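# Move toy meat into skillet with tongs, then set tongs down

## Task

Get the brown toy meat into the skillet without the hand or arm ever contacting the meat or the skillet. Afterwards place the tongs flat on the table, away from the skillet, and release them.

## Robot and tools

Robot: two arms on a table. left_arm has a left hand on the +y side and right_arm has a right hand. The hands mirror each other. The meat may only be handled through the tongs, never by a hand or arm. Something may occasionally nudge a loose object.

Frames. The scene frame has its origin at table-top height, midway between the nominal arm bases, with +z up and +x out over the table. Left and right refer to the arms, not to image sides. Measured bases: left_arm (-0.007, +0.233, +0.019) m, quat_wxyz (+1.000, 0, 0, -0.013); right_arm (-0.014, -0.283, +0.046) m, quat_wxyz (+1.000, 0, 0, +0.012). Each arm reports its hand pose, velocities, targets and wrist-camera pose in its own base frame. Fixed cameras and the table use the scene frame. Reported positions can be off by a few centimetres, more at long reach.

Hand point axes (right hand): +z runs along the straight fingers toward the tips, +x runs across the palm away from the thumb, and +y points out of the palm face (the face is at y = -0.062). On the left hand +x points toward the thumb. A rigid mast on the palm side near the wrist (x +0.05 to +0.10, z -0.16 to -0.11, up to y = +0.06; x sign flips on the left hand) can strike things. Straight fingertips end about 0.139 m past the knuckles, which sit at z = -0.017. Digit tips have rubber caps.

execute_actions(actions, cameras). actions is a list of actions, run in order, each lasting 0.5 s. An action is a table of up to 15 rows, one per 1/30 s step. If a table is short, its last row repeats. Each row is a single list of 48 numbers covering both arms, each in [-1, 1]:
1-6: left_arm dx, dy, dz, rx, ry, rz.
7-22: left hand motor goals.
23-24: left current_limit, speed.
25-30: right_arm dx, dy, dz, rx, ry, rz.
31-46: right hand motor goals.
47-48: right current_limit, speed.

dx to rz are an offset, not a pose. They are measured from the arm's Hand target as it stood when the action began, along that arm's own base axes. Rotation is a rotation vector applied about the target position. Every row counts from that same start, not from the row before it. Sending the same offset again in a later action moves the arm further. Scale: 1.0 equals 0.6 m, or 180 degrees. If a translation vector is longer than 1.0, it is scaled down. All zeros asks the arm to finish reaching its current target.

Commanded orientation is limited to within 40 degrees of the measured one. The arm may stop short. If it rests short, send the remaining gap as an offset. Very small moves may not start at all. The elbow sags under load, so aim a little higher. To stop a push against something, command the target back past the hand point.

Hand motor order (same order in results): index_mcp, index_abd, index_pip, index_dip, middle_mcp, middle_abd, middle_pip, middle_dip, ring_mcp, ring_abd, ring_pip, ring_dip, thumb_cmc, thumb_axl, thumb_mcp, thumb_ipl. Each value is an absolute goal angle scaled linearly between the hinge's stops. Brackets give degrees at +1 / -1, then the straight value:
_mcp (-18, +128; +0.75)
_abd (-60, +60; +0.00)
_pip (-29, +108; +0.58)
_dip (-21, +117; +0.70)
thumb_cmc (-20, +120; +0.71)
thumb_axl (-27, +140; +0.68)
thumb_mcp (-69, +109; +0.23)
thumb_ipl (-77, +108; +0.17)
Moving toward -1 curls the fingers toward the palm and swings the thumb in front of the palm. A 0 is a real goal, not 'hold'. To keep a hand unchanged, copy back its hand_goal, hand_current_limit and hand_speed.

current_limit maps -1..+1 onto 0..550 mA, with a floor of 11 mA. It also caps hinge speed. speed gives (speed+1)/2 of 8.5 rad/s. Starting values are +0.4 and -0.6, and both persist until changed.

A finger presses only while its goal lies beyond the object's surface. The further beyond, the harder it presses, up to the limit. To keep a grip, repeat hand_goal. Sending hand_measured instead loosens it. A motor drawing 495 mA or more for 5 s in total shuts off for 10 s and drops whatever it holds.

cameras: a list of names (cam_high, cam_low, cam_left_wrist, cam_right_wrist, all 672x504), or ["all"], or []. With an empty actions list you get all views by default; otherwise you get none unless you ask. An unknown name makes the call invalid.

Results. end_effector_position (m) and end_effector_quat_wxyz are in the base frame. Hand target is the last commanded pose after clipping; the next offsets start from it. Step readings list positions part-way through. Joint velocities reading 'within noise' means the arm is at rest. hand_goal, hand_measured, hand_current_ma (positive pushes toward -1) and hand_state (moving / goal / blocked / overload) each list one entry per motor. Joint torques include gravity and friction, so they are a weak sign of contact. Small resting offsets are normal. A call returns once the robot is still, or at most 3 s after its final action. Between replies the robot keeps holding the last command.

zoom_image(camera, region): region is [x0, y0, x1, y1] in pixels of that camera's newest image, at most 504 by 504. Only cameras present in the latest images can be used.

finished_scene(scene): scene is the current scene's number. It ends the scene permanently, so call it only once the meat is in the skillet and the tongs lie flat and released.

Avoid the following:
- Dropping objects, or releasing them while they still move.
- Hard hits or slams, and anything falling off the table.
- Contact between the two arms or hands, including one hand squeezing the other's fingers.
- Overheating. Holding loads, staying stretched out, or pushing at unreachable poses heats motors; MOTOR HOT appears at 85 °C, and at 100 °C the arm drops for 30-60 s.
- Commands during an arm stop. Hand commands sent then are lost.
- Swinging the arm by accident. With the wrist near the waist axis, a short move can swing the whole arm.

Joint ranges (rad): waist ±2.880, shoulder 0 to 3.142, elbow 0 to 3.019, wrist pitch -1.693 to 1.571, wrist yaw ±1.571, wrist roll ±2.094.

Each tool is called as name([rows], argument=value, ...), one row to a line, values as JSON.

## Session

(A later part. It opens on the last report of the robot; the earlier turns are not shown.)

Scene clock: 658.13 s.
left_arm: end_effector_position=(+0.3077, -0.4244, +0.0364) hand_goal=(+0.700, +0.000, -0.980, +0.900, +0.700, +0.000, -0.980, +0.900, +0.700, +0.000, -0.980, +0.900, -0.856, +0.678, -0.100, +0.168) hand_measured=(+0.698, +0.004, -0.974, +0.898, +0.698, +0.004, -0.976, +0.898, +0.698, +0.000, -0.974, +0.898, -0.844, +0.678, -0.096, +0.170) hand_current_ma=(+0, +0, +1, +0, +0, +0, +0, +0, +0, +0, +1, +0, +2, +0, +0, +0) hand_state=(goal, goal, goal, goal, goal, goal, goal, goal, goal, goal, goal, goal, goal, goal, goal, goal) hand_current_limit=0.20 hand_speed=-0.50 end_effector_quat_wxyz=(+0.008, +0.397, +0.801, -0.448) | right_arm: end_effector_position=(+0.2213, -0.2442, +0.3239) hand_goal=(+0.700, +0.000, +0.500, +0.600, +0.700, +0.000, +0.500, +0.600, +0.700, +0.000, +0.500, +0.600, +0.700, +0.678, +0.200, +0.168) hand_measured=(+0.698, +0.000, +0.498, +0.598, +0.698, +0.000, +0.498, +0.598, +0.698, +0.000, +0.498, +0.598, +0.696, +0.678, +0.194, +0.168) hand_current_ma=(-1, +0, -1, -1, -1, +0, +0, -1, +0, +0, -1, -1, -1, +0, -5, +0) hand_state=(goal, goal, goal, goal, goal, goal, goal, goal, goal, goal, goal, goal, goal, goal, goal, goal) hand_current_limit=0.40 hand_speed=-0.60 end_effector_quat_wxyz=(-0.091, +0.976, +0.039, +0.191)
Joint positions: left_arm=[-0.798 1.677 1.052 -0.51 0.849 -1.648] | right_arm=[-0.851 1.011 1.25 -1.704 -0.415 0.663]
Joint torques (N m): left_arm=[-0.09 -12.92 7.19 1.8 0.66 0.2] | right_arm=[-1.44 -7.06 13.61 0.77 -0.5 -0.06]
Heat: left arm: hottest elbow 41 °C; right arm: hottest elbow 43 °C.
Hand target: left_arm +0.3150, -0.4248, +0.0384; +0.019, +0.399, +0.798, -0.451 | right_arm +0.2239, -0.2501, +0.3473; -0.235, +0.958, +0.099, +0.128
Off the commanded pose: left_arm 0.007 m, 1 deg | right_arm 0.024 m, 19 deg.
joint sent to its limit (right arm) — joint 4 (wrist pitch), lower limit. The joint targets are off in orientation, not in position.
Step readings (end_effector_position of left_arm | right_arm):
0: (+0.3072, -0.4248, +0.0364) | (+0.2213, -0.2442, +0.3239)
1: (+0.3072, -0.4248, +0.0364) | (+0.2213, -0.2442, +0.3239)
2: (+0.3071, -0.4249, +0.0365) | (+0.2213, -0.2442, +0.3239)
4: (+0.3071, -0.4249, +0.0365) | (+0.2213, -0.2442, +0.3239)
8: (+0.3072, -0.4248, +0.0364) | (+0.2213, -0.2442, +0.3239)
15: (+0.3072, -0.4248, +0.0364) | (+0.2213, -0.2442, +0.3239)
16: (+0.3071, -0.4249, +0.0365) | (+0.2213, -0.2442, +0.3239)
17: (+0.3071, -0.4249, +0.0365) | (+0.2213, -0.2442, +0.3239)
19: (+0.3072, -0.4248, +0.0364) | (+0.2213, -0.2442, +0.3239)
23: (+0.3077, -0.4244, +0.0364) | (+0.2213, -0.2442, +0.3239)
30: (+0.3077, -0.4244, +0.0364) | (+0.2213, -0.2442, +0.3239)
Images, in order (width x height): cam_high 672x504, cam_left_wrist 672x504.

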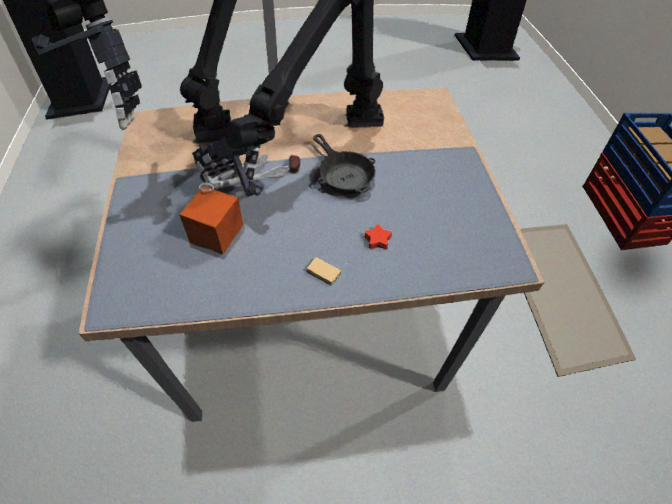

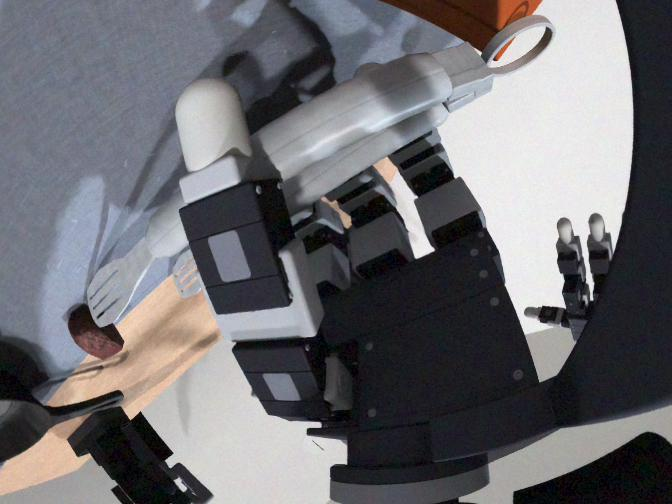

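execute_actions([
  [[0,0,0,0,0,0,0.9,0,-0.98,0.9,0.9,0,-0.98,0.9,0.9,0,-0.98,0.9,-0.857,0.677,0.05,0.168,0.2,-0.3,0,0,0,0,0,0,0.7,0,0.5,0.6,0.7,0,0.5,0.6,0.7,0,0.5,0.6,0.7,0.678,0.2,0.168,0.4,-0.6]],
  [[-0.005,0.003,0.045,0,0,0,0.9,0,-0.98,0.9,0.9,0,-0.98,0.9,0.9,0,-0.98,0.9,-0.857,0.677,0.05,0.168,0.2,-0.3,0,0,0,0,0,0,0.7,0,0.5,0.6,0.7,0,0.5,0.6,0.7,0,0.5,0.6,0.7,0.678,0.2,0.168,0.4,-0.6]],
], cameras=["cam_left_wrist","cam_high"])

zoom_image(camera="cam_high", region=[160, 110, 300, 250])

Scene clock: 673.53 s.
left_arm: end_effector_position=(+0.3027, -0.4192, +0.0487) hand_goal=(+0.900, +0.000, -0.980, +0.900, +0.900, +0.000, -0.980, +0.900, +0.900, +0.000, -0.980, +0.900, -0.856, +0.678, +0.050, +0.168) hand_measured=(+0.886, +0.004, -0.974, +0.898, +0.888, +0.004, -0.976, +0.898, +0.886, +0.000, -0.974, +0.898, -0.844, +0.678, +0.044, +0.170) hand_current_ma=(-4, +0, +1, +0, -3, +0, +0, +0, -3, +0, +1, +0, +2, +0, -1, +0) hand_state=(goal, goal, goal, goal, goal, goal, goal, goal, goal, goal, goal, goal, goal, goal, goal, goal) hand_current_limit=0.20 hand_speed=-0.30 end_effector_quat_wxyz=(+0.003, +0.395, +0.803, -0.447) | right_arm: end_effector_position=(+0.2213, -0.2442, +0.3239) hand_goal=(+0.700, +0.000, +0.500, +0.600, +0.700, +0.000, +0.500, +0.600, +0.700, +0.000, +0.500, +0.600, +0.700, +0.678, +0.200, +0.168) hand_measured=(+0.698, +0.000, +0.498, +0.598, +0.698, +0.000, +0.498, +0.598, +0.698, +0.000, +0.498, +0.598, +0.696, +0.678, +0.194, +0.168) hand_current_ma=(-1, +0, -1, -1, -1, +0, +0, -1, +0, +0, -1, -1, -1, +0, -5, +0) hand_state=(goal, goal, goal, goal, goal, goal, goal, goal, goal, goal, goal, goal, goal, goal, goal, goal) hand_current_limit=0.40 hand_speed=-0.60 end_effector_quat_wxyz=(-0.091, +0.976, +0.039, +0.191)
Joint positions: left_arm=[-0.798 1.646 1.052 -0.552 0.85 -1.648] | right_arm=[-0.851 1.011 1.25 -1.704 -0.415 0.663]
Joint torques (N m): left_arm=[-0.26 -14.1 8.81 0.8 0.61 0.16] | right_arm=[-1.96 -7.18 13.71 0.73 -0.53 -0.05]
Heat: left arm: hottest elbow 40 °C; right arm: hottest elbow 44 °C.
Hand target: left_arm +0.3121, -0.4230, +0.0654; +0.019, +0.399, +0.798, -0.451 | right_arm +0.2239, -0.2501, +0.3473; -0.235, +0.958, +0.099, +0.128
Off the commanded pose: left_arm 0.019 m, 2 deg | right_arm 0.024 m, 19 deg.
joint sent to its limit (right arm) — joint 4 (wrist pitch), lower limit. The joint targets are off in orientation, not in position.
Step readings (end_effector_position of left_arm | right_arm):
0: (+0.3077, -0.4244, +0.0364) | (+0.2213, -0.2442, +0.3239)
1: (+0.3078, -0.4244, +0.0364) | (+0.2213, -0.2442, +0.3239)
2: (+0.3078, -0.4244, +0.0364) | (+0.2213, -0.2442, +0.3239)
4: (+0.3079, -0.4243, +0.0364) | (+0.2213, -0.2442, +0.3239)
8: (+0.3079, -0.4245, +0.0365) | (+0.2213, -0.2442, +0.3239)
15: (+0.3079, -0.4245, +0.0365) | (+0.2213, -0.2442, +0.3239)
16: (+0.3079, -0.4245, +0.0365) | (+0.2213, -0.2442, +0.3239)
17: (+0.3078, -0.4245, +0.0365) | (+0.2213, -0.2442, +0.3239)
19: (+0.3066, -0.4231, +0.0368) | (+0.2213, -0.2442, +0.3239)
23: (+0.3036, -0.4201, +0.0411) | (+0.2213, -0.2442, +0.3239)
30: (+0.3030, -0.4195, +0.0488) | (+0.2213, -0.2442, +0.3239)
Images, in order (width x height): cam_high 672x504, cam_left_wrist 672x504.

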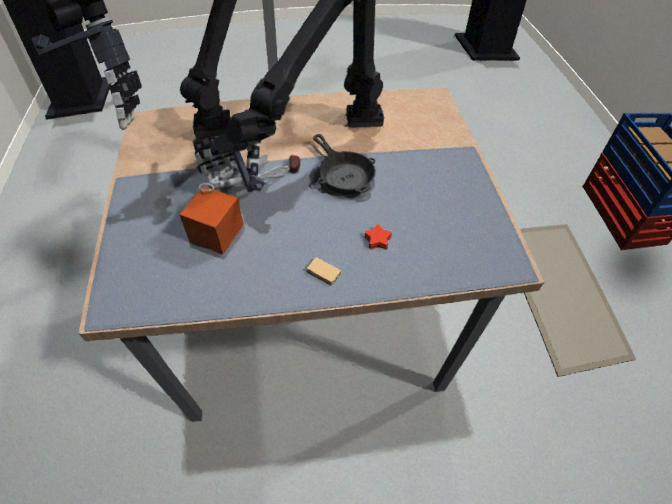

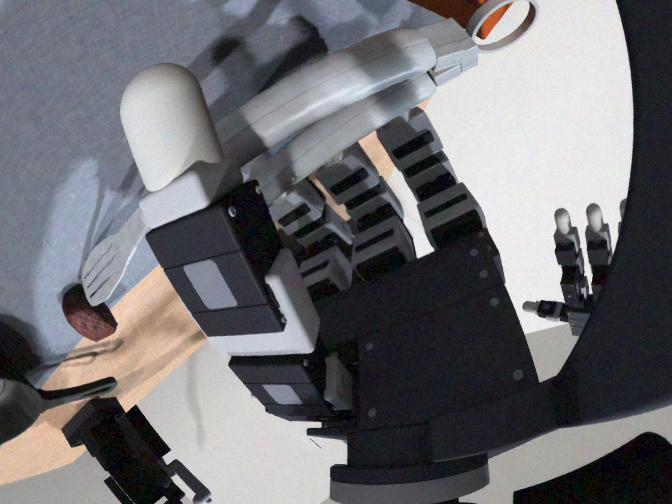

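Scaled by 3.600.

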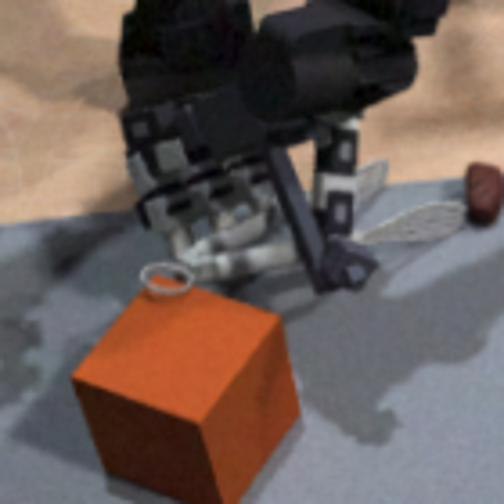

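execute_actions([
  [[0,0,0,0,0,0,0.75,0,-0.98,0.9,0.75,0,-0.98,0.9,0.75,0,-0.98,0.9,-0.857,0.677,-0.05,0.168,0.2,-0.5,0,0,0,0,0,0,0.7,0,0.5,0.6,0.7,0,0.5,0.6,0.7,0,0.5,0.6,0.7,0.678,0.2,0.168,0.4,-0.6]],
  [[0,0,0,0,0,0,0.65,0,-0.98,0.9,0.65,0,-0.98,0.9,0.65,0,-0.98,0.9,-0.857,0.677,-0.15,0.168,0.2,-0.6,0,0,0,0,0,0,0.7,0,0.5,0.6,0.7,0,0.5,0.6,0.7,0,0.5,0.6,0.7,0.678,0.2,0.168,0.4,-0.6]],
], cameras=["cam_left_wrist","cam_high"])

zoom_image(camera="cam_high", region=[160, 110, 300, 250])

Scene clock: 679.13 s.
left_arm: end_effector_position=(+0.3024, -0.4188, +0.0485) hand_goal=(+0.650, +0.000, -0.980, +0.900, +0.650, +0.000, -0.980, +0.900, +0.650, +0.000, -0.980, +0.900, -0.856, +0.678, -0.150, +0.168) hand_measured=(+0.694, +0.002, -0.962, +0.906, +0.682, +0.004, -0.968, +0.904, +0.668, +0.000, -0.972, +0.902, -0.848, +0.680, -0.078, +0.188) hand_current_ma=(+36, +0, +6, +1, +19, +0, +3, +0, +7, +0, +1, +0, +1, +0, +138, +11) hand_state=(blocked, goal, goal, goal, blocked, goal, goal, goal, goal, goal, goal, goal, goal, goal, blocked, goal) hand_current_limit=0.20 hand_speed=-0.60 end_effector_quat_wxyz=(+0.002, +0.395, +0.803, -0.446) | right_arm: end_effector_position=(+0.2213, -0.2442, +0.3239) hand_goal=(+0.700, +0.000, +0.500, +0.600, +0.700, +0.000, +0.500, +0.600, +0.700, +0.000, +0.500, +0.600, +0.700, +0.678, +0.200, +0.168) hand_measured=(+0.698, +0.000, +0.498, +0.598, +0.698, +0.000, +0.498, +0.598, +0.698, +0.000, +0.498, +0.598, +0.696, +0.678, +0.194, +0.168) hand_current_ma=(-1, +0, -1, -1, -1, +0, +0, -1, +0, +0, -1, -1, -1, +0, -5, +0) hand_state=(goal, goal, goal, goal, goal, goal, goal, goal, goal, goal, goal, goal, goal, goal, goal, goal) hand_current_limit=0.40 hand_speed=-0.60 end_effector_quat_wxyz=(-0.091, +0.976, +0.039, +0.191)
Joint positions: left_arm=[-0.798 1.646 1.052 -0.554 0.85 -1.648] | right_arm=[-0.851 1.011 1.25 -1.704 -0.415 0.663]
Joint torques (N m): left_arm=[-0.32 -14.04 8.81 0.87 0.61 0.17] | right_arm=[-1.67 -7.41 13.53 0.87 -0.49 -0.04]
Heat: left arm: hottest elbow 40 °C; right arm: hottest elbow 44 °C.
Hand target: left_arm +0.3120, -0.4229, +0.0654; +0.019, +0.399, +0.798, -0.451 | right_arm +0.2239, -0.2501, +0.3473; -0.235, +0.958, +0.099, +0.128
Off the commanded pose: left_arm 0.020 m, 2 deg | right_arm 0.024 m, 19 deg.
joint sent to its limit (right arm) — joint 4 (wrist pitch), lower limit. The joint targets are off in orientation, not in position.
Step readings (end_effector_position of left_arm | right_arm):
0: (+0.3027, -0.4192, +0.0487) | (+0.2213, -0.2442, +0.3239)
1: (+0.3027, -0.4192, +0.0487) | (+0.2213, -0.2442, +0.3239)
2: (+0.3027, -0.4193, +0.0487) | (+0.2213, -0.2442, +0.3239)
4: (+0.3027, -0.4192, +0.0487) | (+0.2213, -0.2442, +0.3239)
8: (+0.3026, -0.4190, +0.0486) | (+0.2213, -0.2442, +0.3239)
15: (+0.3026, -0.4190, +0.0486) | (+0.2213, -0.2442, +0.3239)
16: (+0.3026, -0.4191, +0.0486) | (+0.2213, -0.2442, +0.3239)
17: (+0.3025, -0.4191, +0.0486) | (+0.2213, -0.2442, +0.3239)
19: (+0.3025, -0.4189, +0.0485) | (+0.2213, -0.2442, +0.3239)
23: (+0.3024, -0.4188, +0.0485) | (+0.2213, -0.2442, +0.3239)
30: (+0.3024, -0.4188, +0.0485) | (+0.2213, -0.2442, +0.3239)
Images, in order (width x height): cam_high 672x504, cam_left_wrist 672x504.

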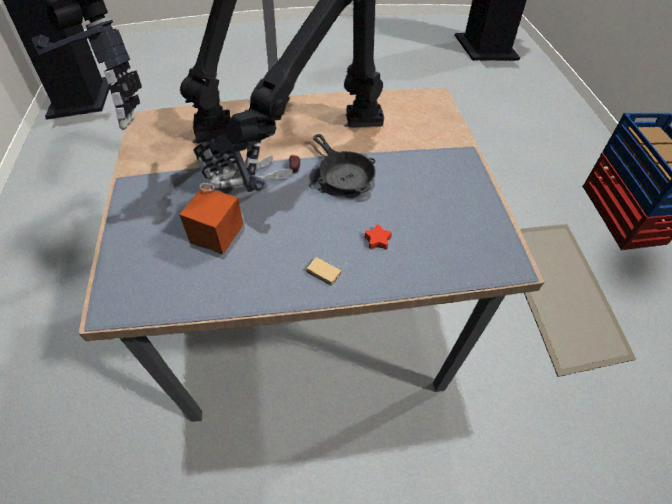

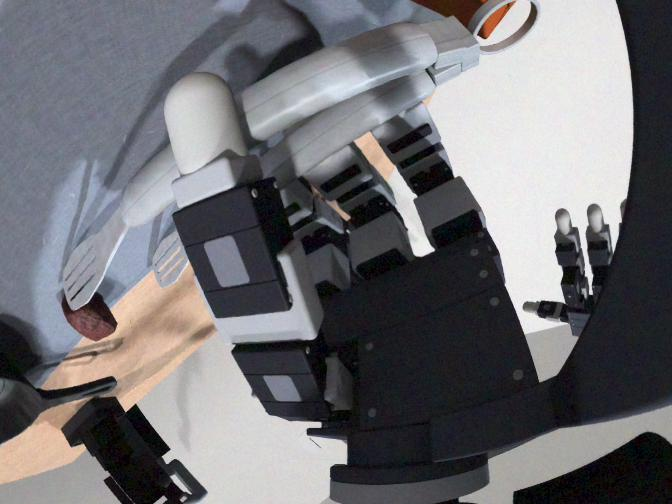

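Scaled by 3.600.

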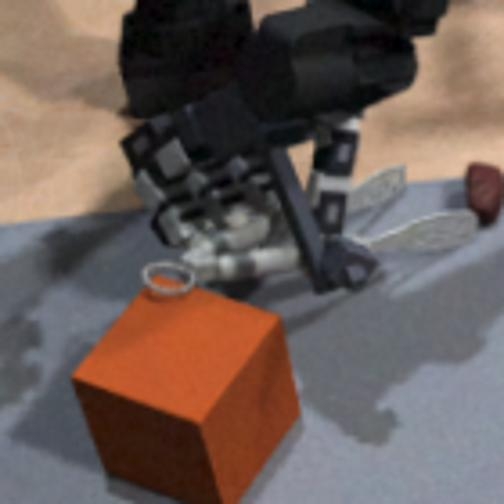

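execute_actions([
  [[0,0,0,0,0,0,0.5,0,-0.98,0.85,0.5,0,-0.98,0.85,0.5,0,-0.98,0.85,-0.857,0.677,-0.3,0.1,0.6,-0.6,0,0,0,0,0,0,0.7,0,0.5,0.6,0.7,0,0.5,0.6,0.7,0,0.5,0.6,0.7,0.678,0.2,0.168,0.4,-0.6]],
], cameras=["cam_left_wrist","cam_high"])

zoom_image(camera="cam_high", region=[160, 110, 300, 250])

Scene clock: 684.00 s.
left_arm: end_effector_position=(+0.3024, -0.4187, +0.0484) hand_goal=(+0.500, +0.000, -0.980, +0.850, +0.500, +0.000, -0.980, +0.850, +0.500, +0.000, -0.980, +0.850, -0.856, +0.678, -0.300, +0.100) hand_measured=(+0.596, +0.002, -0.948, +0.882, +0.588, +0.002, -0.950, +0.882, +0.582, +0.000, -0.950, +0.878, -0.838, +0.686, -0.066, +0.186) hand_current_ma=(+160, +0, +18, +17, +137, +0, +14, +18, +115, +0, +16, +13, +5, +2, +440, +203) hand_state=(blocked, goal, blocked, blocked, blocked, goal, blocked, blocked, blocked, goal, blocked, blocked, goal, goal, blocked, blocked) hand_current_limit=0.60 hand_speed=-0.60 end_effector_quat_wxyz=(+0.002, +0.395, +0.803, -0.446) | right_arm: end_effector_position=(+0.2213, -0.2442, +0.3239) hand_goal=(+0.700, +0.000, +0.500, +0.600, +0.700, +0.000, +0.500, +0.600, +0.700, +0.000, +0.500, +0.600, +0.700, +0.678, +0.200, +0.168) hand_measured=(+0.698, +0.000, +0.498, +0.598, +0.698, +0.000, +0.498, +0.598, +0.698, +0.000, +0.498, +0.598, +0.696, +0.678, +0.194, +0.168) hand_current_ma=(-1, +0, -1, -1, -1, +0, +0, -1, +0, +0, -1, -1, -1, +0, -5, +0) hand_state=(goal, goal, goal, goal, goal, goal, goal, goal, goal, goal, goal, goal, goal, goal, goal, goal) hand_current_limit=0.40 hand_speed=-0.60 end_effector_quat_wxyz=(-0.091, +0.976, +0.039, +0.191)
Joint positions: left_arm=[-0.798 1.646 1.052 -0.555 0.849 -1.648] | right_arm=[-0.851 1.011 1.25 -1.704 -0.415 0.663]
Joint torques (N m): left_arm=[-0.32 -14.04 8.81 0.88 0.61 0.18] | right_arm=[-1.73 -6.95 13.52 0.84 -0.54 -0.03]
Heat: left arm: hottest elbow 40 °C; right arm: hottest elbow 44 °C.
Hand target: left_arm +0.3121, -0.4229, +0.0654; +0.019, +0.399, +0.798, -0.451 | right_arm +0.2239, -0.2501, +0.3473; -0.235, +0.958, +0.099, +0.128
Off the commanded pose: left_arm 0.020 m, 2 deg | right_arm 0.024 m, 19 deg.
joint sent to its limit (right arm) — joint 4 (wrist pitch), lower limit. The joint targets are off in orientation, not in position.
Step readings (end_effector_position of left_arm | right_arm):
0: (+0.3024, -0.4188, +0.0485) | (+0.2213, -0.2442, +0.3239)
1: (+0.3024, -0.4188, +0.0485) | (+0.2213, -0.2442, +0.3239)
2: (+0.3024, -0.4188, +0.0485) | (+0.2213, -0.2442, +0.3239)
4: (+0.3023, -0.4187, +0.0484) | (+0.2213, -0.2442, +0.3239)
8: (+0.3024, -0.4187, +0.0484) | (+0.2213, -0.2442, +0.3239)
15: (+0.3024, -0.4187, +0.0484) | (+0.2213, -0.2442, +0.3239)
Images, in order (width x height): cam_high 672x504, cam_left_wrist 672x504.

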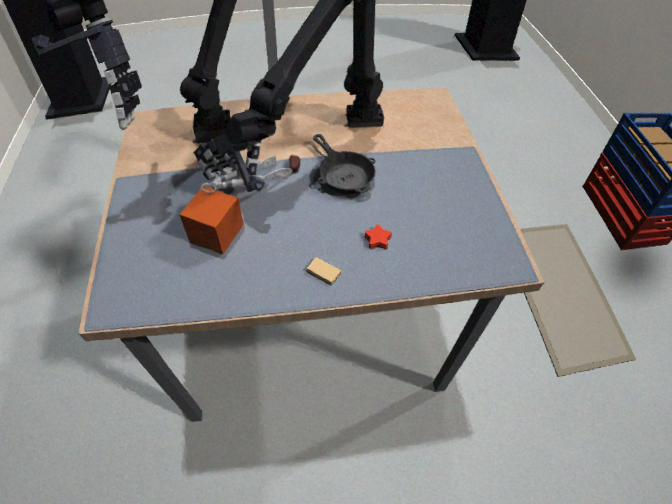

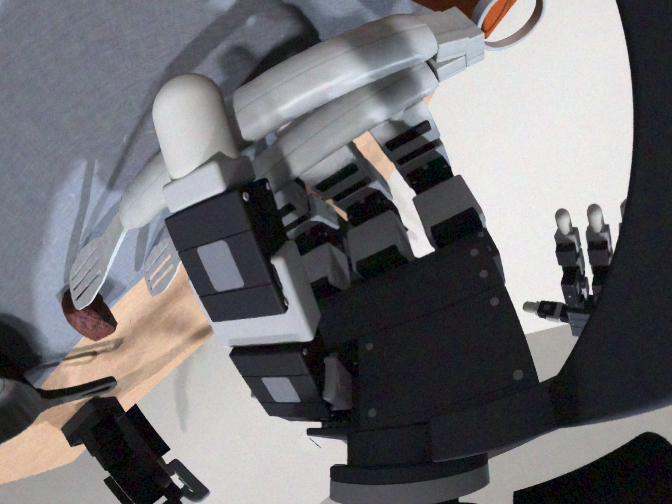

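Scaled by 3.600.

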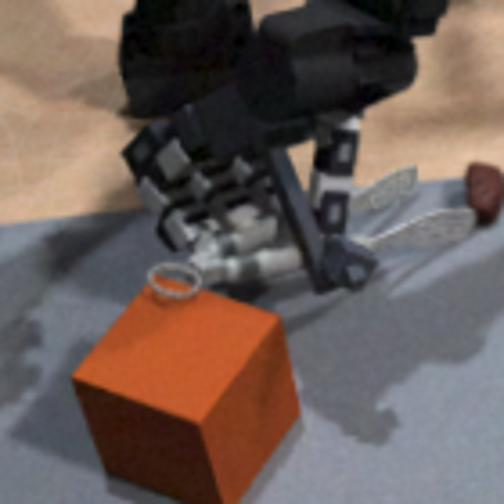

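execute_actions([
  [[0,0,0.06,0,0,0,0.5,0,-0.98,0.85,0.5,0,-0.98,0.85,0.5,0,-0.98,0.85,-0.857,0.677,-0.3,0.1,0.6,-0.6,0,0,0,0,0,0,0.7,0,0.5,0.6,0.7,0,0.5,0.6,0.7,0,0.5,0.6,0.7,0.678,0.2,0.168,0.4,-0.6]],
  [[0,0,0.06,0,0,0,0.5,0,-0.98,0.85,0.5,0,-0.98,0.85,0.5,0,-0.98,0.85,-0.857,0.677,-0.3,0.1,0.6,-0.6,0,0,0,0,0,0,0.7,0,0.5,0.6,0.7,0,0.5,0.6,0.7,0,0.5,0.6,0.7,0.678,0.2,0.168,0.4,-0.6]],
], cameras=["cam_left_wrist","cam_high","cam_low"])

zoom_image(camera="cam_high", region=[160, 110, 300, 250])

zoom_image(camera="cam_low", region=[300, 160, 420, 280])

Scene clock: 691.10 s.
left_arm: end_effector_position=(+0.2896, -0.4049, +0.0999) hand_goal=(+0.500, +0.000, -0.980, +0.850, +0.500, +0.000, -0.980, +0.850, +0.500, +0.000, -0.980, +0.850, -0.856, +0.678, -0.300, +0.100) hand_measured=(+0.596, +0.002, -0.934, +0.882, +0.584, +0.002, -0.950, +0.880, +0.562, +0.000, -0.950, +0.868, -0.828, +0.690, -0.066, +0.186) hand_current_ma=(+160, +0, +34, +17, +123, +0, +15, +16, +70, +0, +16, +6, +13, +3, +440, +203) hand_state=(blocked, goal, blocked, blocked, blocked, goal, blocked, blocked, blocked, goal, blocked, goal, blocked, goal, blocked, blocked) hand_current_limit=0.60 hand_speed=-0.60 end_effector_quat_wxyz=(-0.017, +0.388, +0.811, -0.438) | right_arm: end_effector_position=(+0.2213, -0.2442, +0.3239) hand_goal=(+0.700, +0.000, +0.500, +0.600, +0.700, +0.000, +0.500, +0.600, +0.700, +0.000, +0.500, +0.600, +0.700, +0.678, +0.200, +0.168) hand_measured=(+0.698, +0.000, +0.498, +0.598, +0.698, +0.000, +0.498, +0.598, +0.698, +0.000, +0.498, +0.598, +0.696, +0.678, +0.194, +0.168) hand_current_ma=(-1, +0, -1, -1, -1, +0, +0, -1, +0, +0, -1, -1, -1, +0, -5, +0) hand_state=(goal, goal, goal, goal, goal, goal, goal, goal, goal, goal, goal, goal, goal, goal, goal, goal) hand_current_limit=0.40 hand_speed=-0.60 end_effector_quat_wxyz=(-0.091, +0.976, +0.039, +0.191)
Joint positions: left_arm=[-0.798 1.553 1.104 -0.746 0.847 -1.647] | right_arm=[-0.851 1.011 1.25 -1.704 -0.415 0.663]
Joint torques (N m): left_arm=[-0.26 -13.27 13.14 0.79 0.71 0.16] | right_arm=[-1.2 -6.59 13.42 0.72 -0.52 -0.07]
Heat: left arm: hottest elbow 40 °C; right arm: hottest elbow 44 °C.
Hand target: left_arm +0.3121, -0.4229, +0.1376; +0.019, +0.399, +0.798, -0.451 | right_arm +0.2239, -0.2501, +0.3473; -0.235, +0.958, +0.099, +0.128
Off the commanded pose: left_arm 0.047 m, 5 deg | right_arm 0.024 m, 19 deg.
joint sent to its limit (right arm) — joint 4 (wrist pitch), lower limit. The joint targets are off in orientation, not in position.
Step readings (end_effector_position of left_arm | right_arm):
0: (+0.3024, -0.4187, +0.0484) | (+0.2213, -0.2442, +0.3239)
1: (+0.3022, -0.4185, +0.0483) | (+0.2213, -0.2442, +0.3239)
2: (+0.3011, -0.4174, +0.0484) | (+0.2213, -0.2442, +0.3239)
4: (+0.2973, -0.4131, +0.0497) | (+0.2213, -0.2442, +0.3239)
8: (+0.2915, -0.4072, +0.0558) | (+0.2213, -0.2442, +0.3239)
15: (+0.2894, -0.4050, +0.0633) | (+0.2213, -0.2442, +0.3239)
16: (+0.2892, -0.4047, +0.0633) | (+0.2213, -0.2442, +0.3239)
17: (+0.2884, -0.4039, +0.0636) | (+0.2213, -0.2442, +0.3239)
19: (+0.2858, -0.4010, +0.0664) | (+0.2213, -0.2442, +0.3239)
23: (+0.2845, -0.3997, +0.0800) | (+0.2213, -0.2442, +0.3239)
30: (+0.2901, -0.4055, +0.0998) | (+0.2213, -0.2442, +0.3239)
Images, in order (width x height): cam_high 672x504, cam_low 672x504, cam_left_wrist 672x504.

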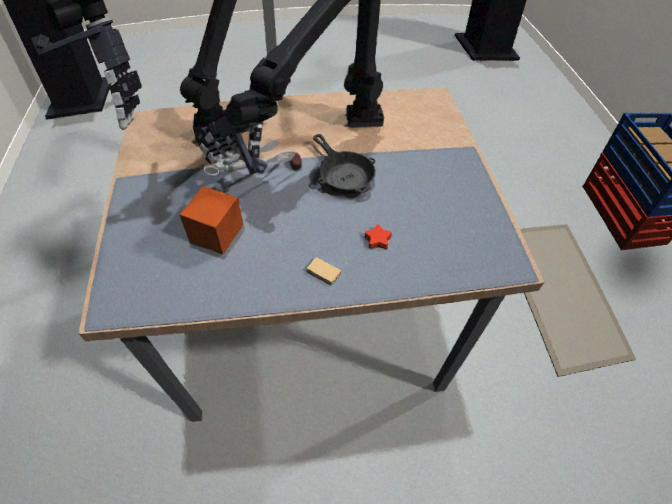

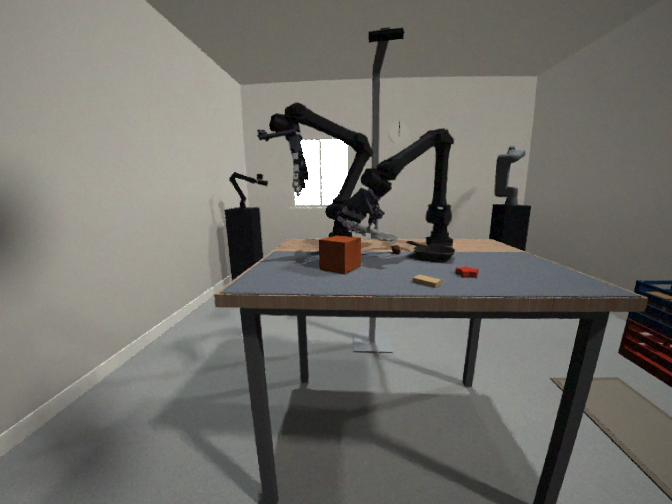

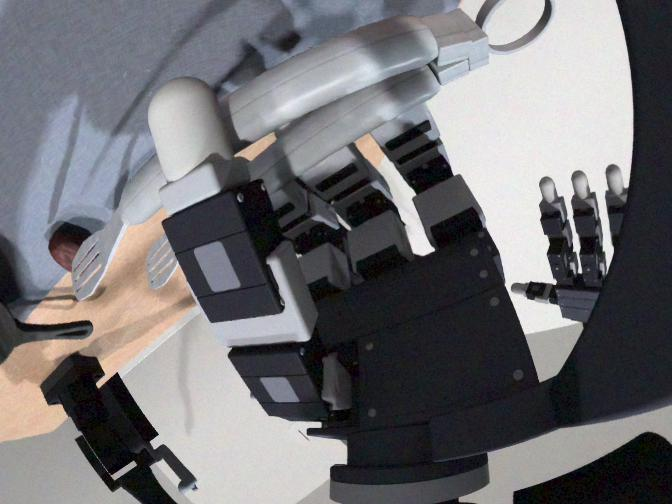

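Scaled by 3.600.

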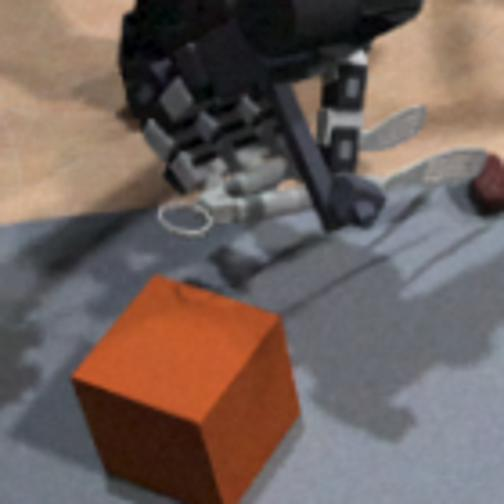

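Scaled by 4.200.

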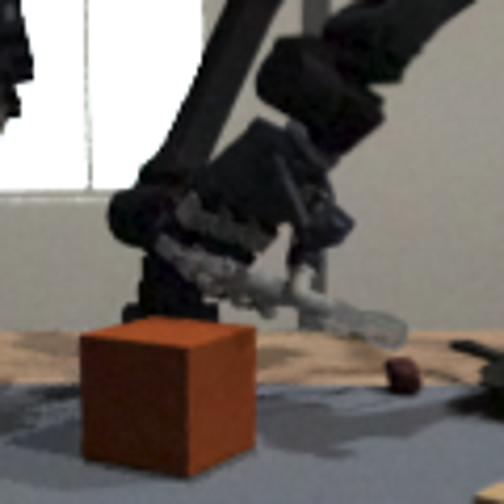

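execute_actions([
  [[0,0,0.06,0,0,0,0.35,0,-0.98,0.8,0.35,0,-0.98,0.8,0.35,0,-0.98,0.8,-0.857,0.677,-0.4,0.0,0.7,-0.6,0,0,0,0,0,0,0.7,0,0.5,0.6,0.7,0,0.5,0.6,0.7,0,0.5,0.6,0.7,0.678,0.2,0.168,0.4,-0.6]],
], cameras=["cam_left_wrist","cam_high","cam_low"])

zoom_image(camera="cam_high", region=[180, 100, 320, 240])

Scene clock: 698.93 s.
left_arm: end_effector_position=(+0.2909, -0.4057, +0.1328) hand_goal=(+0.350, +0.000, -0.980, +0.800, +0.350, +0.000, -0.980, +0.800, +0.350, +0.000, -0.980, +0.800, -0.856, +0.678, -0.400, +0.000) hand_measured=(+0.380, +0.000, -0.966, +0.802, +0.380, +0.002, -0.966, +0.810, +0.366, +0.000, -0.970, +0.804, -0.802, +0.702, -0.066, +0.050) hand_current_ma=(+18, +0, +4, +0, +16, +0, +3, +2, +4, +0, +2, +0, +50, +14, +468, +73) hand_state=(blocked, goal, goal, goal, blocked, goal, goal, goal, goal, goal, goal, goal, blocked, blocked, blocked, blocked) hand_current_limit=0.70 hand_speed=-0.60 end_effector_quat_wxyz=(-0.019, +0.386, +0.812, -0.437) | right_arm: end_effector_position=(+0.2213, -0.2442, +0.3239) hand_goal=(+0.700, +0.000, +0.500, +0.600, +0.700, +0.000, +0.500, +0.600, +0.700, +0.000, +0.500, +0.600, +0.700, +0.678, +0.200, +0.168) hand_measured=(+0.698, +0.000, +0.498, +0.598, +0.698, +0.000, +0.498, +0.598, +0.698, +0.000, +0.498, +0.598, +0.696, +0.678, +0.194, +0.168) hand_current_ma=(-1, +0, -1, -1, -1, +0, +0, -1, +0, +0, -1, -1, -1, +0, -5, +0) hand_state=(goal, goal, goal, goal, goal, goal, goal, goal, goal, goal, goal, goal, goal, goal, goal, goal) hand_current_limit=0.40 hand_speed=-0.60 end_effector_quat_wxyz=(-0.091, +0.976, +0.039, +0.191)
Joint positions: left_arm=[-0.797 1.525 1.165 -0.841 0.847 -1.648] | right_arm=[-0.851 1.011 1.25 -1.704 -0.415 0.663]
Joint torques (N m): left_arm=[-0.38 -13.33 13.67 0.81 0.68 0.18] | right_arm=[-2.08 -7.24 13.45 0.75 -0.51 -0.08]
Heat: left arm: hottest elbow 42 °C; right arm: hottest elbow 44 °C.
Hand target: left_arm +0.3120, -0.4230, +0.1737; +0.019, +0.399, +0.798, -0.451 | right_arm +0.2239, -0.2501, +0.3473; -0.235, +0.958, +0.099, +0.128
Off the commanded pose: left_arm 0.049 m, 5 deg | right_arm 0.024 m, 19 deg.
joint sent to its limit (right arm) — joint 4 (wrist pitch), lower limit. The joint targets are off in orientation, not in position.
Step readings (end_effector_position of left_arm | right_arm):
0: (+0.2896, -0.4049, +0.0999) | (+0.2213, -0.2442, +0.3239)
1: (+0.2895, -0.4048, +0.1000) | (+0.2213, -0.2442, +0.3239)
2: (+0.2888, -0.4041, +0.1004) | (+0.2213, -0.2442, +0.3239)
4: (+0.2869, -0.4021, +0.1030) | (+0.2213, -0.2442, +0.3239)
8: (+0.2871, -0.4017, +0.1144) | (+0.2213, -0.2442, +0.3239)
15: (+0.2914, -0.4062, +0.1326) | (+0.2213, -0.2442, +0.3239)
Images, in order (width x height): cam_high 672x504, cam_low 672x504, cam_left_wrist 672x504.

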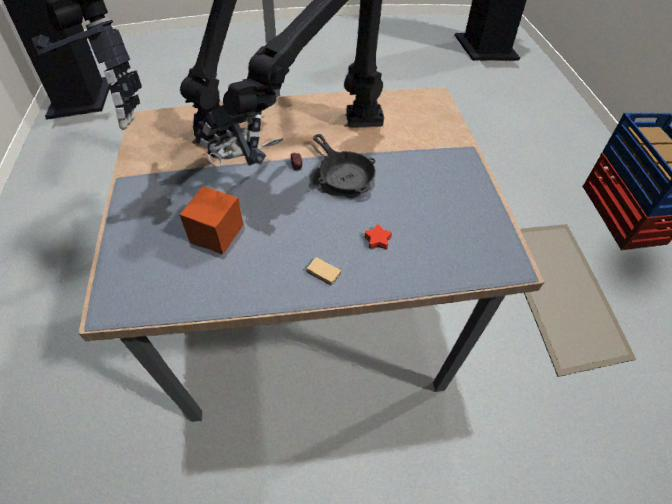

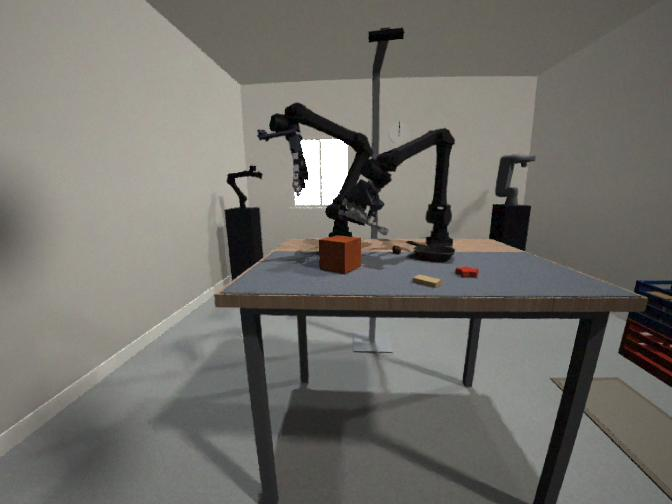

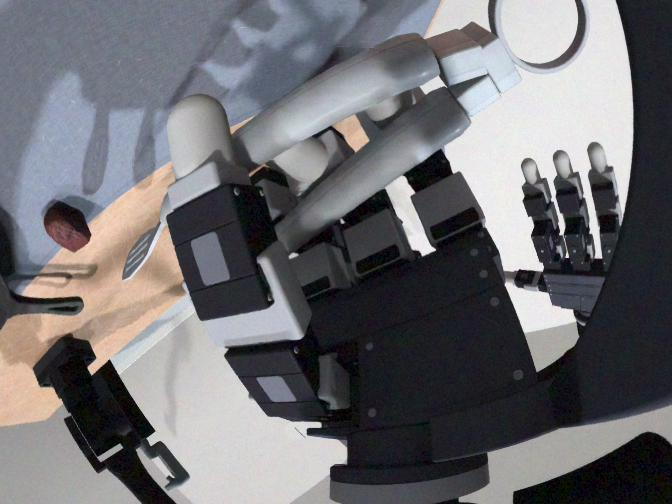

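Scaled by 3.600.

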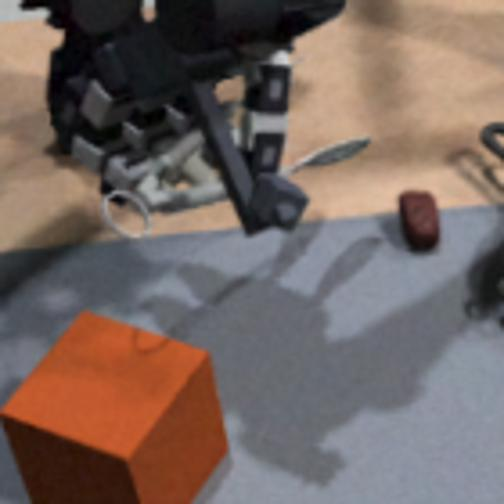

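execute_actions([
  [[-0.005,0.004,-0.1,0,0,0,0.35,0,-0.98,0.8,0.35,0,-0.98,0.8,0.35,0,-0.98,0.8,-0.857,0.677,-0.3,0.0,0.4,-0.6,0,0,0,0,0,0,0.7,0,0.5,0.6,0.7,0,0.5,0.6,0.7,0,0.5,0.6,0.7,0.678,0.2,0.168,0.4,-0.6]],
  [[0,0,-0.09,0,0,0,0.35,0,-0.98,0.8,0.35,0,-0.98,0.8,0.35,0,-0.98,0.8,-0.857,0.677,-0.3,0.0,0.4,-0.6,0,0,0,0,0,0,0.7,0,0.5,0.6,0.7,0,0.5,0.6,0.7,0,0.5,0.6,0.7,0.678,0.2,0.168,0.4,-0.6]],
], cameras=["cam_left_wrist","cam_high","cam_low"])

zoom_image(camera="cam_high", region=[160, 110, 300, 250])

Scene clock: 710.63 s.
left_arm: end_effector_position=(+0.2999, -0.4152, +0.0484) hand_goal=(+0.350, +0.000, -0.980, +0.800, +0.350, +0.000, -0.980, +0.800, +0.350, +0.000, -0.980, +0.800, -0.856, +0.678, -0.300, +0.000) hand_measured=(+0.378, +0.000, -0.984, +0.800, +0.380, +0.002, -0.968, +0.808, +0.372, +0.000, -0.956, +0.806, -0.804, +0.702, -0.066, +0.050) hand_current_ma=(+15, +0, +0, +0, +17, +0, +3, +1, +9, +0, +10, +1, +45, +14, +385, +73) hand_state=(blocked, goal, goal, goal, blocked, goal, goal, goal, blocked, goal, blocked, goal, blocked, blocked, blocked, blocked) hand_current_limit=0.40 hand_speed=-0.60 end_effector_quat_wxyz=(-0.001, +0.393, +0.805, -0.444) | right_arm: end_effector_position=(+0.2213, -0.2442, +0.3239) hand_goal=(+0.700, +0.000, +0.500, +0.600, +0.700, +0.000, +0.500, +0.600, +0.700, +0.000, +0.500, +0.600, +0.700, +0.678, +0.200, +0.168) hand_measured=(+0.698, +0.000, +0.498, +0.598, +0.698, +0.000, +0.498, +0.598, +0.698, +0.000, +0.498, +0.598, +0.696, +0.678, +0.194, +0.168) hand_current_ma=(-1, +0, -1, -1, -1, +0, +0, -1, +0, +0, -1, -1, -1, +0, -5, +0) hand_state=(goal, goal, goal, goal, goal, goal, goal, goal, goal, goal, goal, goal, goal, goal, goal, goal) hand_current_limit=0.40 hand_speed=-0.60 end_effector_quat_wxyz=(-0.091, +0.976, +0.039, +0.191)
Joint positions: left_arm=[-0.797 1.64 1.048 -0.566 0.848 -1.648] | right_arm=[-0.851 1.011 1.25 -1.704 -0.415 0.663]
Joint torques (N m): left_arm=[-0.44 -13.51 7.76 2.03 0.63 0.2] | right_arm=[-1.49 -7.12 13.57 0.79 -0.54 -0.06]
Heat: left arm: hottest elbow 44 °C; right arm: hottest elbow 44 °C.
Hand target: left_arm +0.3089, -0.4206, +0.0595; +0.019, +0.399, +0.798, -0.451 | right_arm +0.2239, -0.2501, +0.3473; -0.235, +0.958, +0.099, +0.128
Off the commanded pose: left_arm 0.015 m, 3 deg | right_arm 0.024 m, 19 deg.
joint sent to its limit (right arm) — joint 4 (wrist pitch), lower limit. The joint targets are off in orientation, not in position.
Step readings (end_effector_position of left_arm | right_arm):
0: (+0.2909, -0.4057, +0.1328) | (+0.2213, -0.2442, +0.3239)
1: (+0.2909, -0.4057, +0.1328) | (+0.2213, -0.2442, +0.3239)
2: (+0.2920, -0.4068, +0.1330) | (+0.2213, -0.2442, +0.3239)
4: (+0.2971, -0.4121, +0.1333) | (+0.2213, -0.2442, +0.3239)
8: (+0.3044, -0.4195, +0.1256) | (+0.2213, -0.2442, +0.3239)
15: (+0.3008, -0.4158, +0.1043) | (+0.2213, -0.2442, +0.3239)
16: (+0.3007, -0.4157, +0.1030) | (+0.2213, -0.2442, +0.3239)
17: (+0.3015, -0.4166, +0.1010) | (+0.2213, -0.2442, +0.3239)
19: (+0.3037, -0.4189, +0.0951) | (+0.2213, -0.2442, +0.3239)
23: (+0.3022, -0.4174, +0.0697) | (+0.2213, -0.2442, +0.3239)
30: (+0.2989, -0.4141, +0.0480) | (+0.2213, -0.2442, +0.3239)
Images, in order (width x height): cam_high 672x504, cam_low 672x504, cam_left_wrist 672x504.

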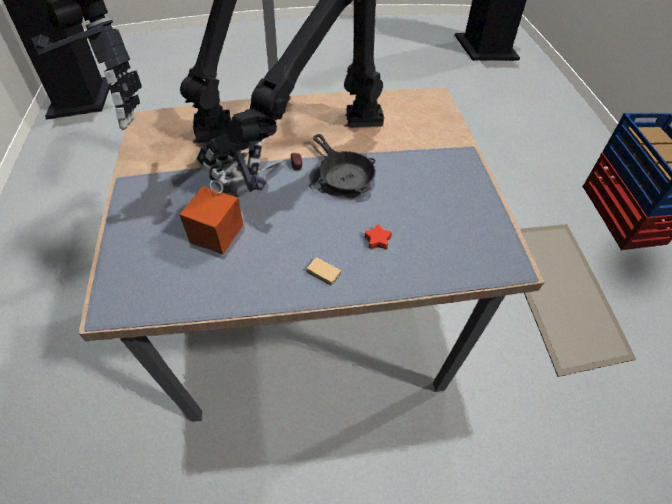

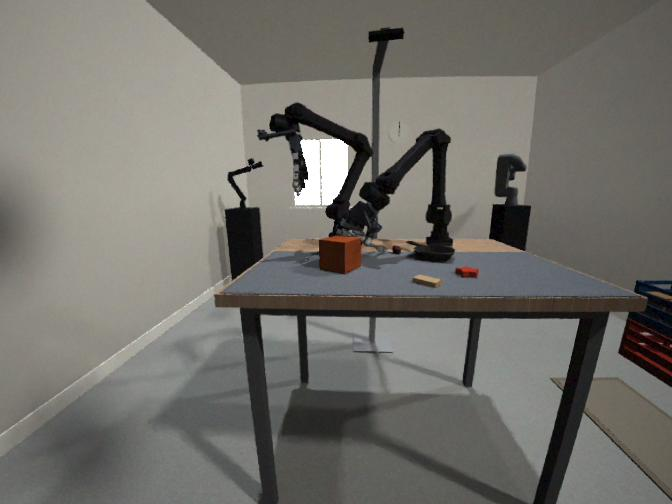

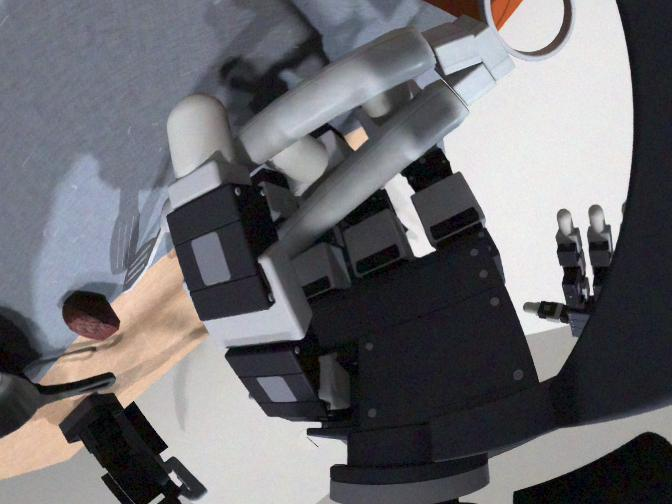

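Scaled by 3.600.

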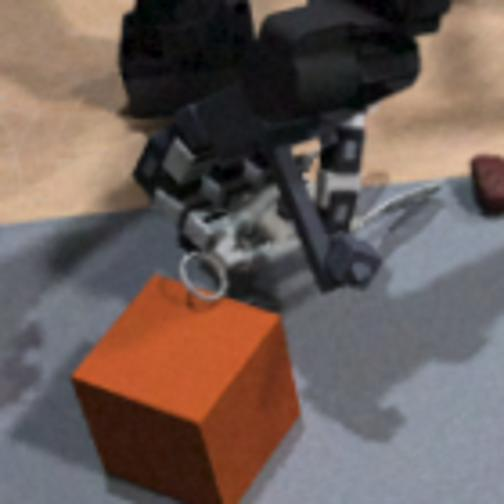

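execute_actions([
  [[0,0,-0.02,0,0,0,0.35,0,-0.98,0.8,0.35,0,-0.98,0.8,0.35,0,-0.98,0.8,-0.857,0.677,-0.2,0.0,0.2,-0.7,0,0,0,0,0,0,0.7,0,0.5,0.6,0.7,0,0.5,0.6,0.7,0,0.5,0.6,0.7,0.678,0.2,0.168,0.4,-0.6]],
  [[0,0,0,0,0,0,0.9,0,-0.98,0.9,0.9,0,-0.98,0.9,0.9,0,-0.98,0.9,-0.857,0.677,0.0,0.168,0.2,-0.85,0,0,0,0,0,0,0.7,0,0.5,0.6,0.7,0,0.5,0.6,0.7,0,0.5,0.6,0.7,0.678,0.2,0.168,0.4,-0.6]],
  [[0,0,0,0,0,0,0.9,0,-0.98,0.9,0.9,0,-0.98,0.9,0.9,0,-0.98,0.9,-0.857,0.677,0.13,0.168,0.2,-0.7,0,0,0,0,0,0,0.7,0,0.5,0.6,0.7,0,0.5,0.6,0.7,0,0.5,0.6,0.7,0.678,0.2,0.168,0.4,-0.6]],
], cameras=["cam_left_wrist","cam_high","cam_low"])

zoom_image(camera="cam_high", region=[160, 110, 300, 250])

Scene clock: 717.57 s.
left_arm: end_effector_position=(+0.3045, -0.4202, +0.0489) hand_goal=(+0.900, +0.000, -0.980, +0.900, +0.900, +0.000, -0.980, +0.900, +0.900, +0.000, -0.980, +0.900, -0.856, +0.678, +0.130, +0.168) hand_measured=(+0.886, +0.000, -0.974, +0.900, +0.888, +0.002, -0.976, +0.898, +0.886, +0.000, -0.974, +0.898, -0.842, +0.682, +0.122, +0.166) hand_current_ma=(-4, +0, +1, +0, -3, +0, +0, +0, -4, +0, +1, +0, +3, +0, -2, +0) hand_state=(goal, goal, goal, goal, goal, goal, goal, goal, goal, goal, goal, goal, goal, goal, goal, goal) hand_current_limit=0.20 hand_speed=-0.70 end_effector_quat_wxyz=(+0.012, +0.397, +0.800, -0.449) | right_arm: end_effector_position=(+0.2213, -0.2442, +0.3239) hand_goal=(+0.700, +0.000, +0.500, +0.600, +0.700, +0.000, +0.500, +0.600, +0.700, +0.000, +0.500, +0.600, +0.700, +0.678, +0.200, +0.168) hand_measured=(+0.698, +0.000, +0.498, +0.598, +0.698, +0.000, +0.498, +0.598, +0.698, +0.000, +0.498, +0.598, +0.696, +0.678, +0.194, +0.168) hand_current_ma=(-1, +0, -1, -1, -1, +0, +0, -1, +0, +0, -1, -1, -1, +0, -5, +0) hand_state=(goal, goal, goal, goal, goal, goal, goal, goal, goal, goal, goal, goal, goal, goal, goal, goal) hand_current_limit=0.40 hand_speed=-0.60 end_effector_quat_wxyz=(-0.091, +0.976, +0.039, +0.191)
Joint positions: left_arm=[-0.797 1.641 1.041 -0.525 0.849 -1.651] | right_arm=[-0.851 1.011 1.25 -1.704 -0.415 0.663]
Joint torques (N m): left_arm=[-0.5 -12.1 7.17 1.77 0.65 0.19] | right_arm=[-1.2 -6.89 13.59 0.9 -0.5 -0.05]
Heat: left arm: hottest elbow 43 °C; right arm: hottest elbow 44 °C.
Hand target: left_arm +0.3090, -0.4207, +0.0476; +0.019, +0.399, +0.798, -0.451 | right_arm +0.2239, -0.2501, +0.3473; -0.235, +0.958, +0.099, +0.128
Off the commanded pose: left_arm 0.005 m, 1 deg | right_arm 0.024 m, 19 deg.
joint sent to its limit (right arm) — joint 4 (wrist pitch), lower limit. The joint targets are off in orientation, not in position.
Step readings (end_effector_position of left_arm | right_arm):
0: (+0.2998, -0.4151, +0.0484) | (+0.2213, -0.2442, +0.3239)
1: (+0.3000, -0.4153, +0.0485) | (+0.2213, -0.2442, +0.3239)
2: (+0.3003, -0.4157, +0.0486) | (+0.2213, -0.2442, +0.3239)
4: (+0.3016, -0.4170, +0.0489) | (+0.2213, -0.2442, +0.3239)
8: (+0.3030, -0.4184, +0.0490) | (+0.2213, -0.2442, +0.3239)
15: (+0.3032, -0.4186, +0.0485) | (+0.2213, -0.2442, +0.3239)
16: (+0.3033, -0.4187, +0.0485) | (+0.2213, -0.2442, +0.3239)
17: (+0.3032, -0.4187, +0.0483) | (+0.2213, -0.2442, +0.3239)
19: (+0.3032, -0.4188, +0.0484) | (+0.2213, -0.2442, +0.3239)
23: (+0.3039, -0.4195, +0.0486) | (+0.2213, -0.2442, +0.3239)
30: (+0.3044, -0.4200, +0.0488) | (+0.2213, -0.2442, +0.3239)
31: (+0.3044, -0.4200, +0.0488) | (+0.2213, -0.2442, +0.3239)
32: (+0.3044, -0.4200, +0.0488) | (+0.2213, -0.2442, +0.3239)
34: (+0.3044, -0.4200, +0.0488) | (+0.2213, -0.2442, +0.3239)
38: (+0.3045, -0.4201, +0.0488) | (+0.2213, -0.2442, +0.3239)
45: (+0.3045, -0.4202, +0.0489) | (+0.2213, -0.2442, +0.3239)
Images, in order (width x height): cam_high 672x504, cam_low 672x504, cam_left_wrist 672x504.

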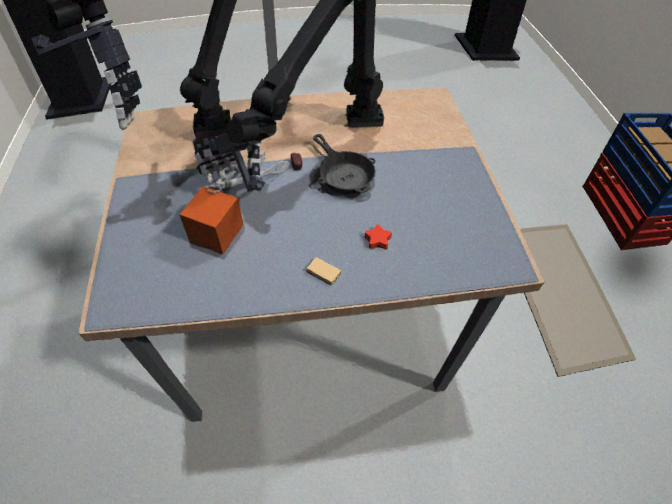

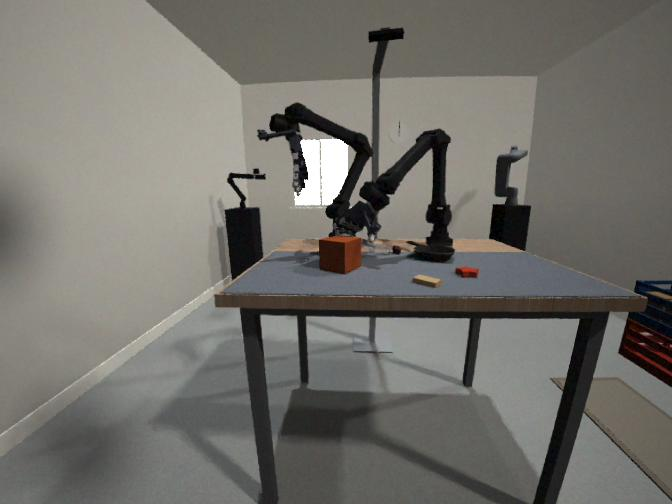

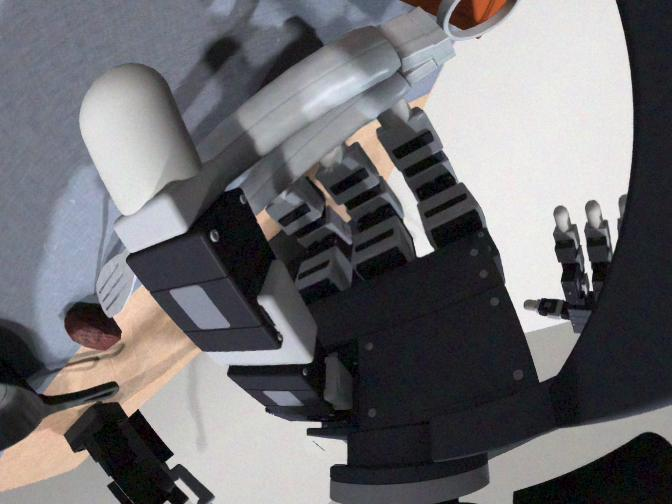

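Scaled by 3.600.

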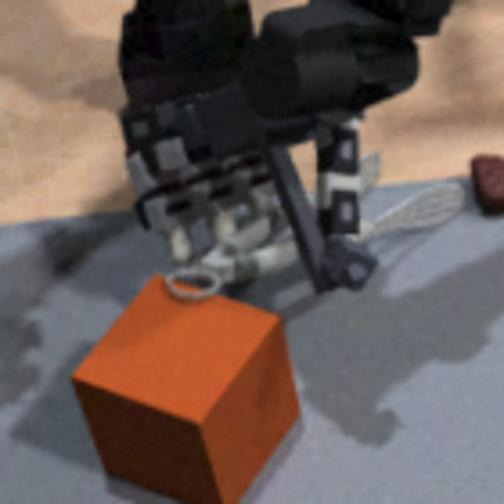

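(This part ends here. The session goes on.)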